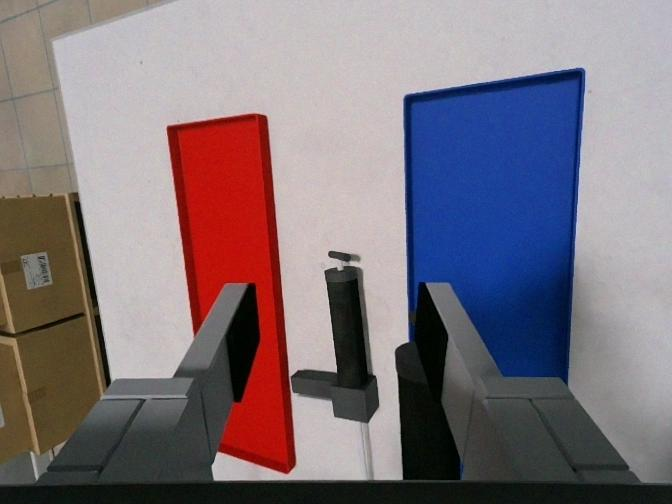

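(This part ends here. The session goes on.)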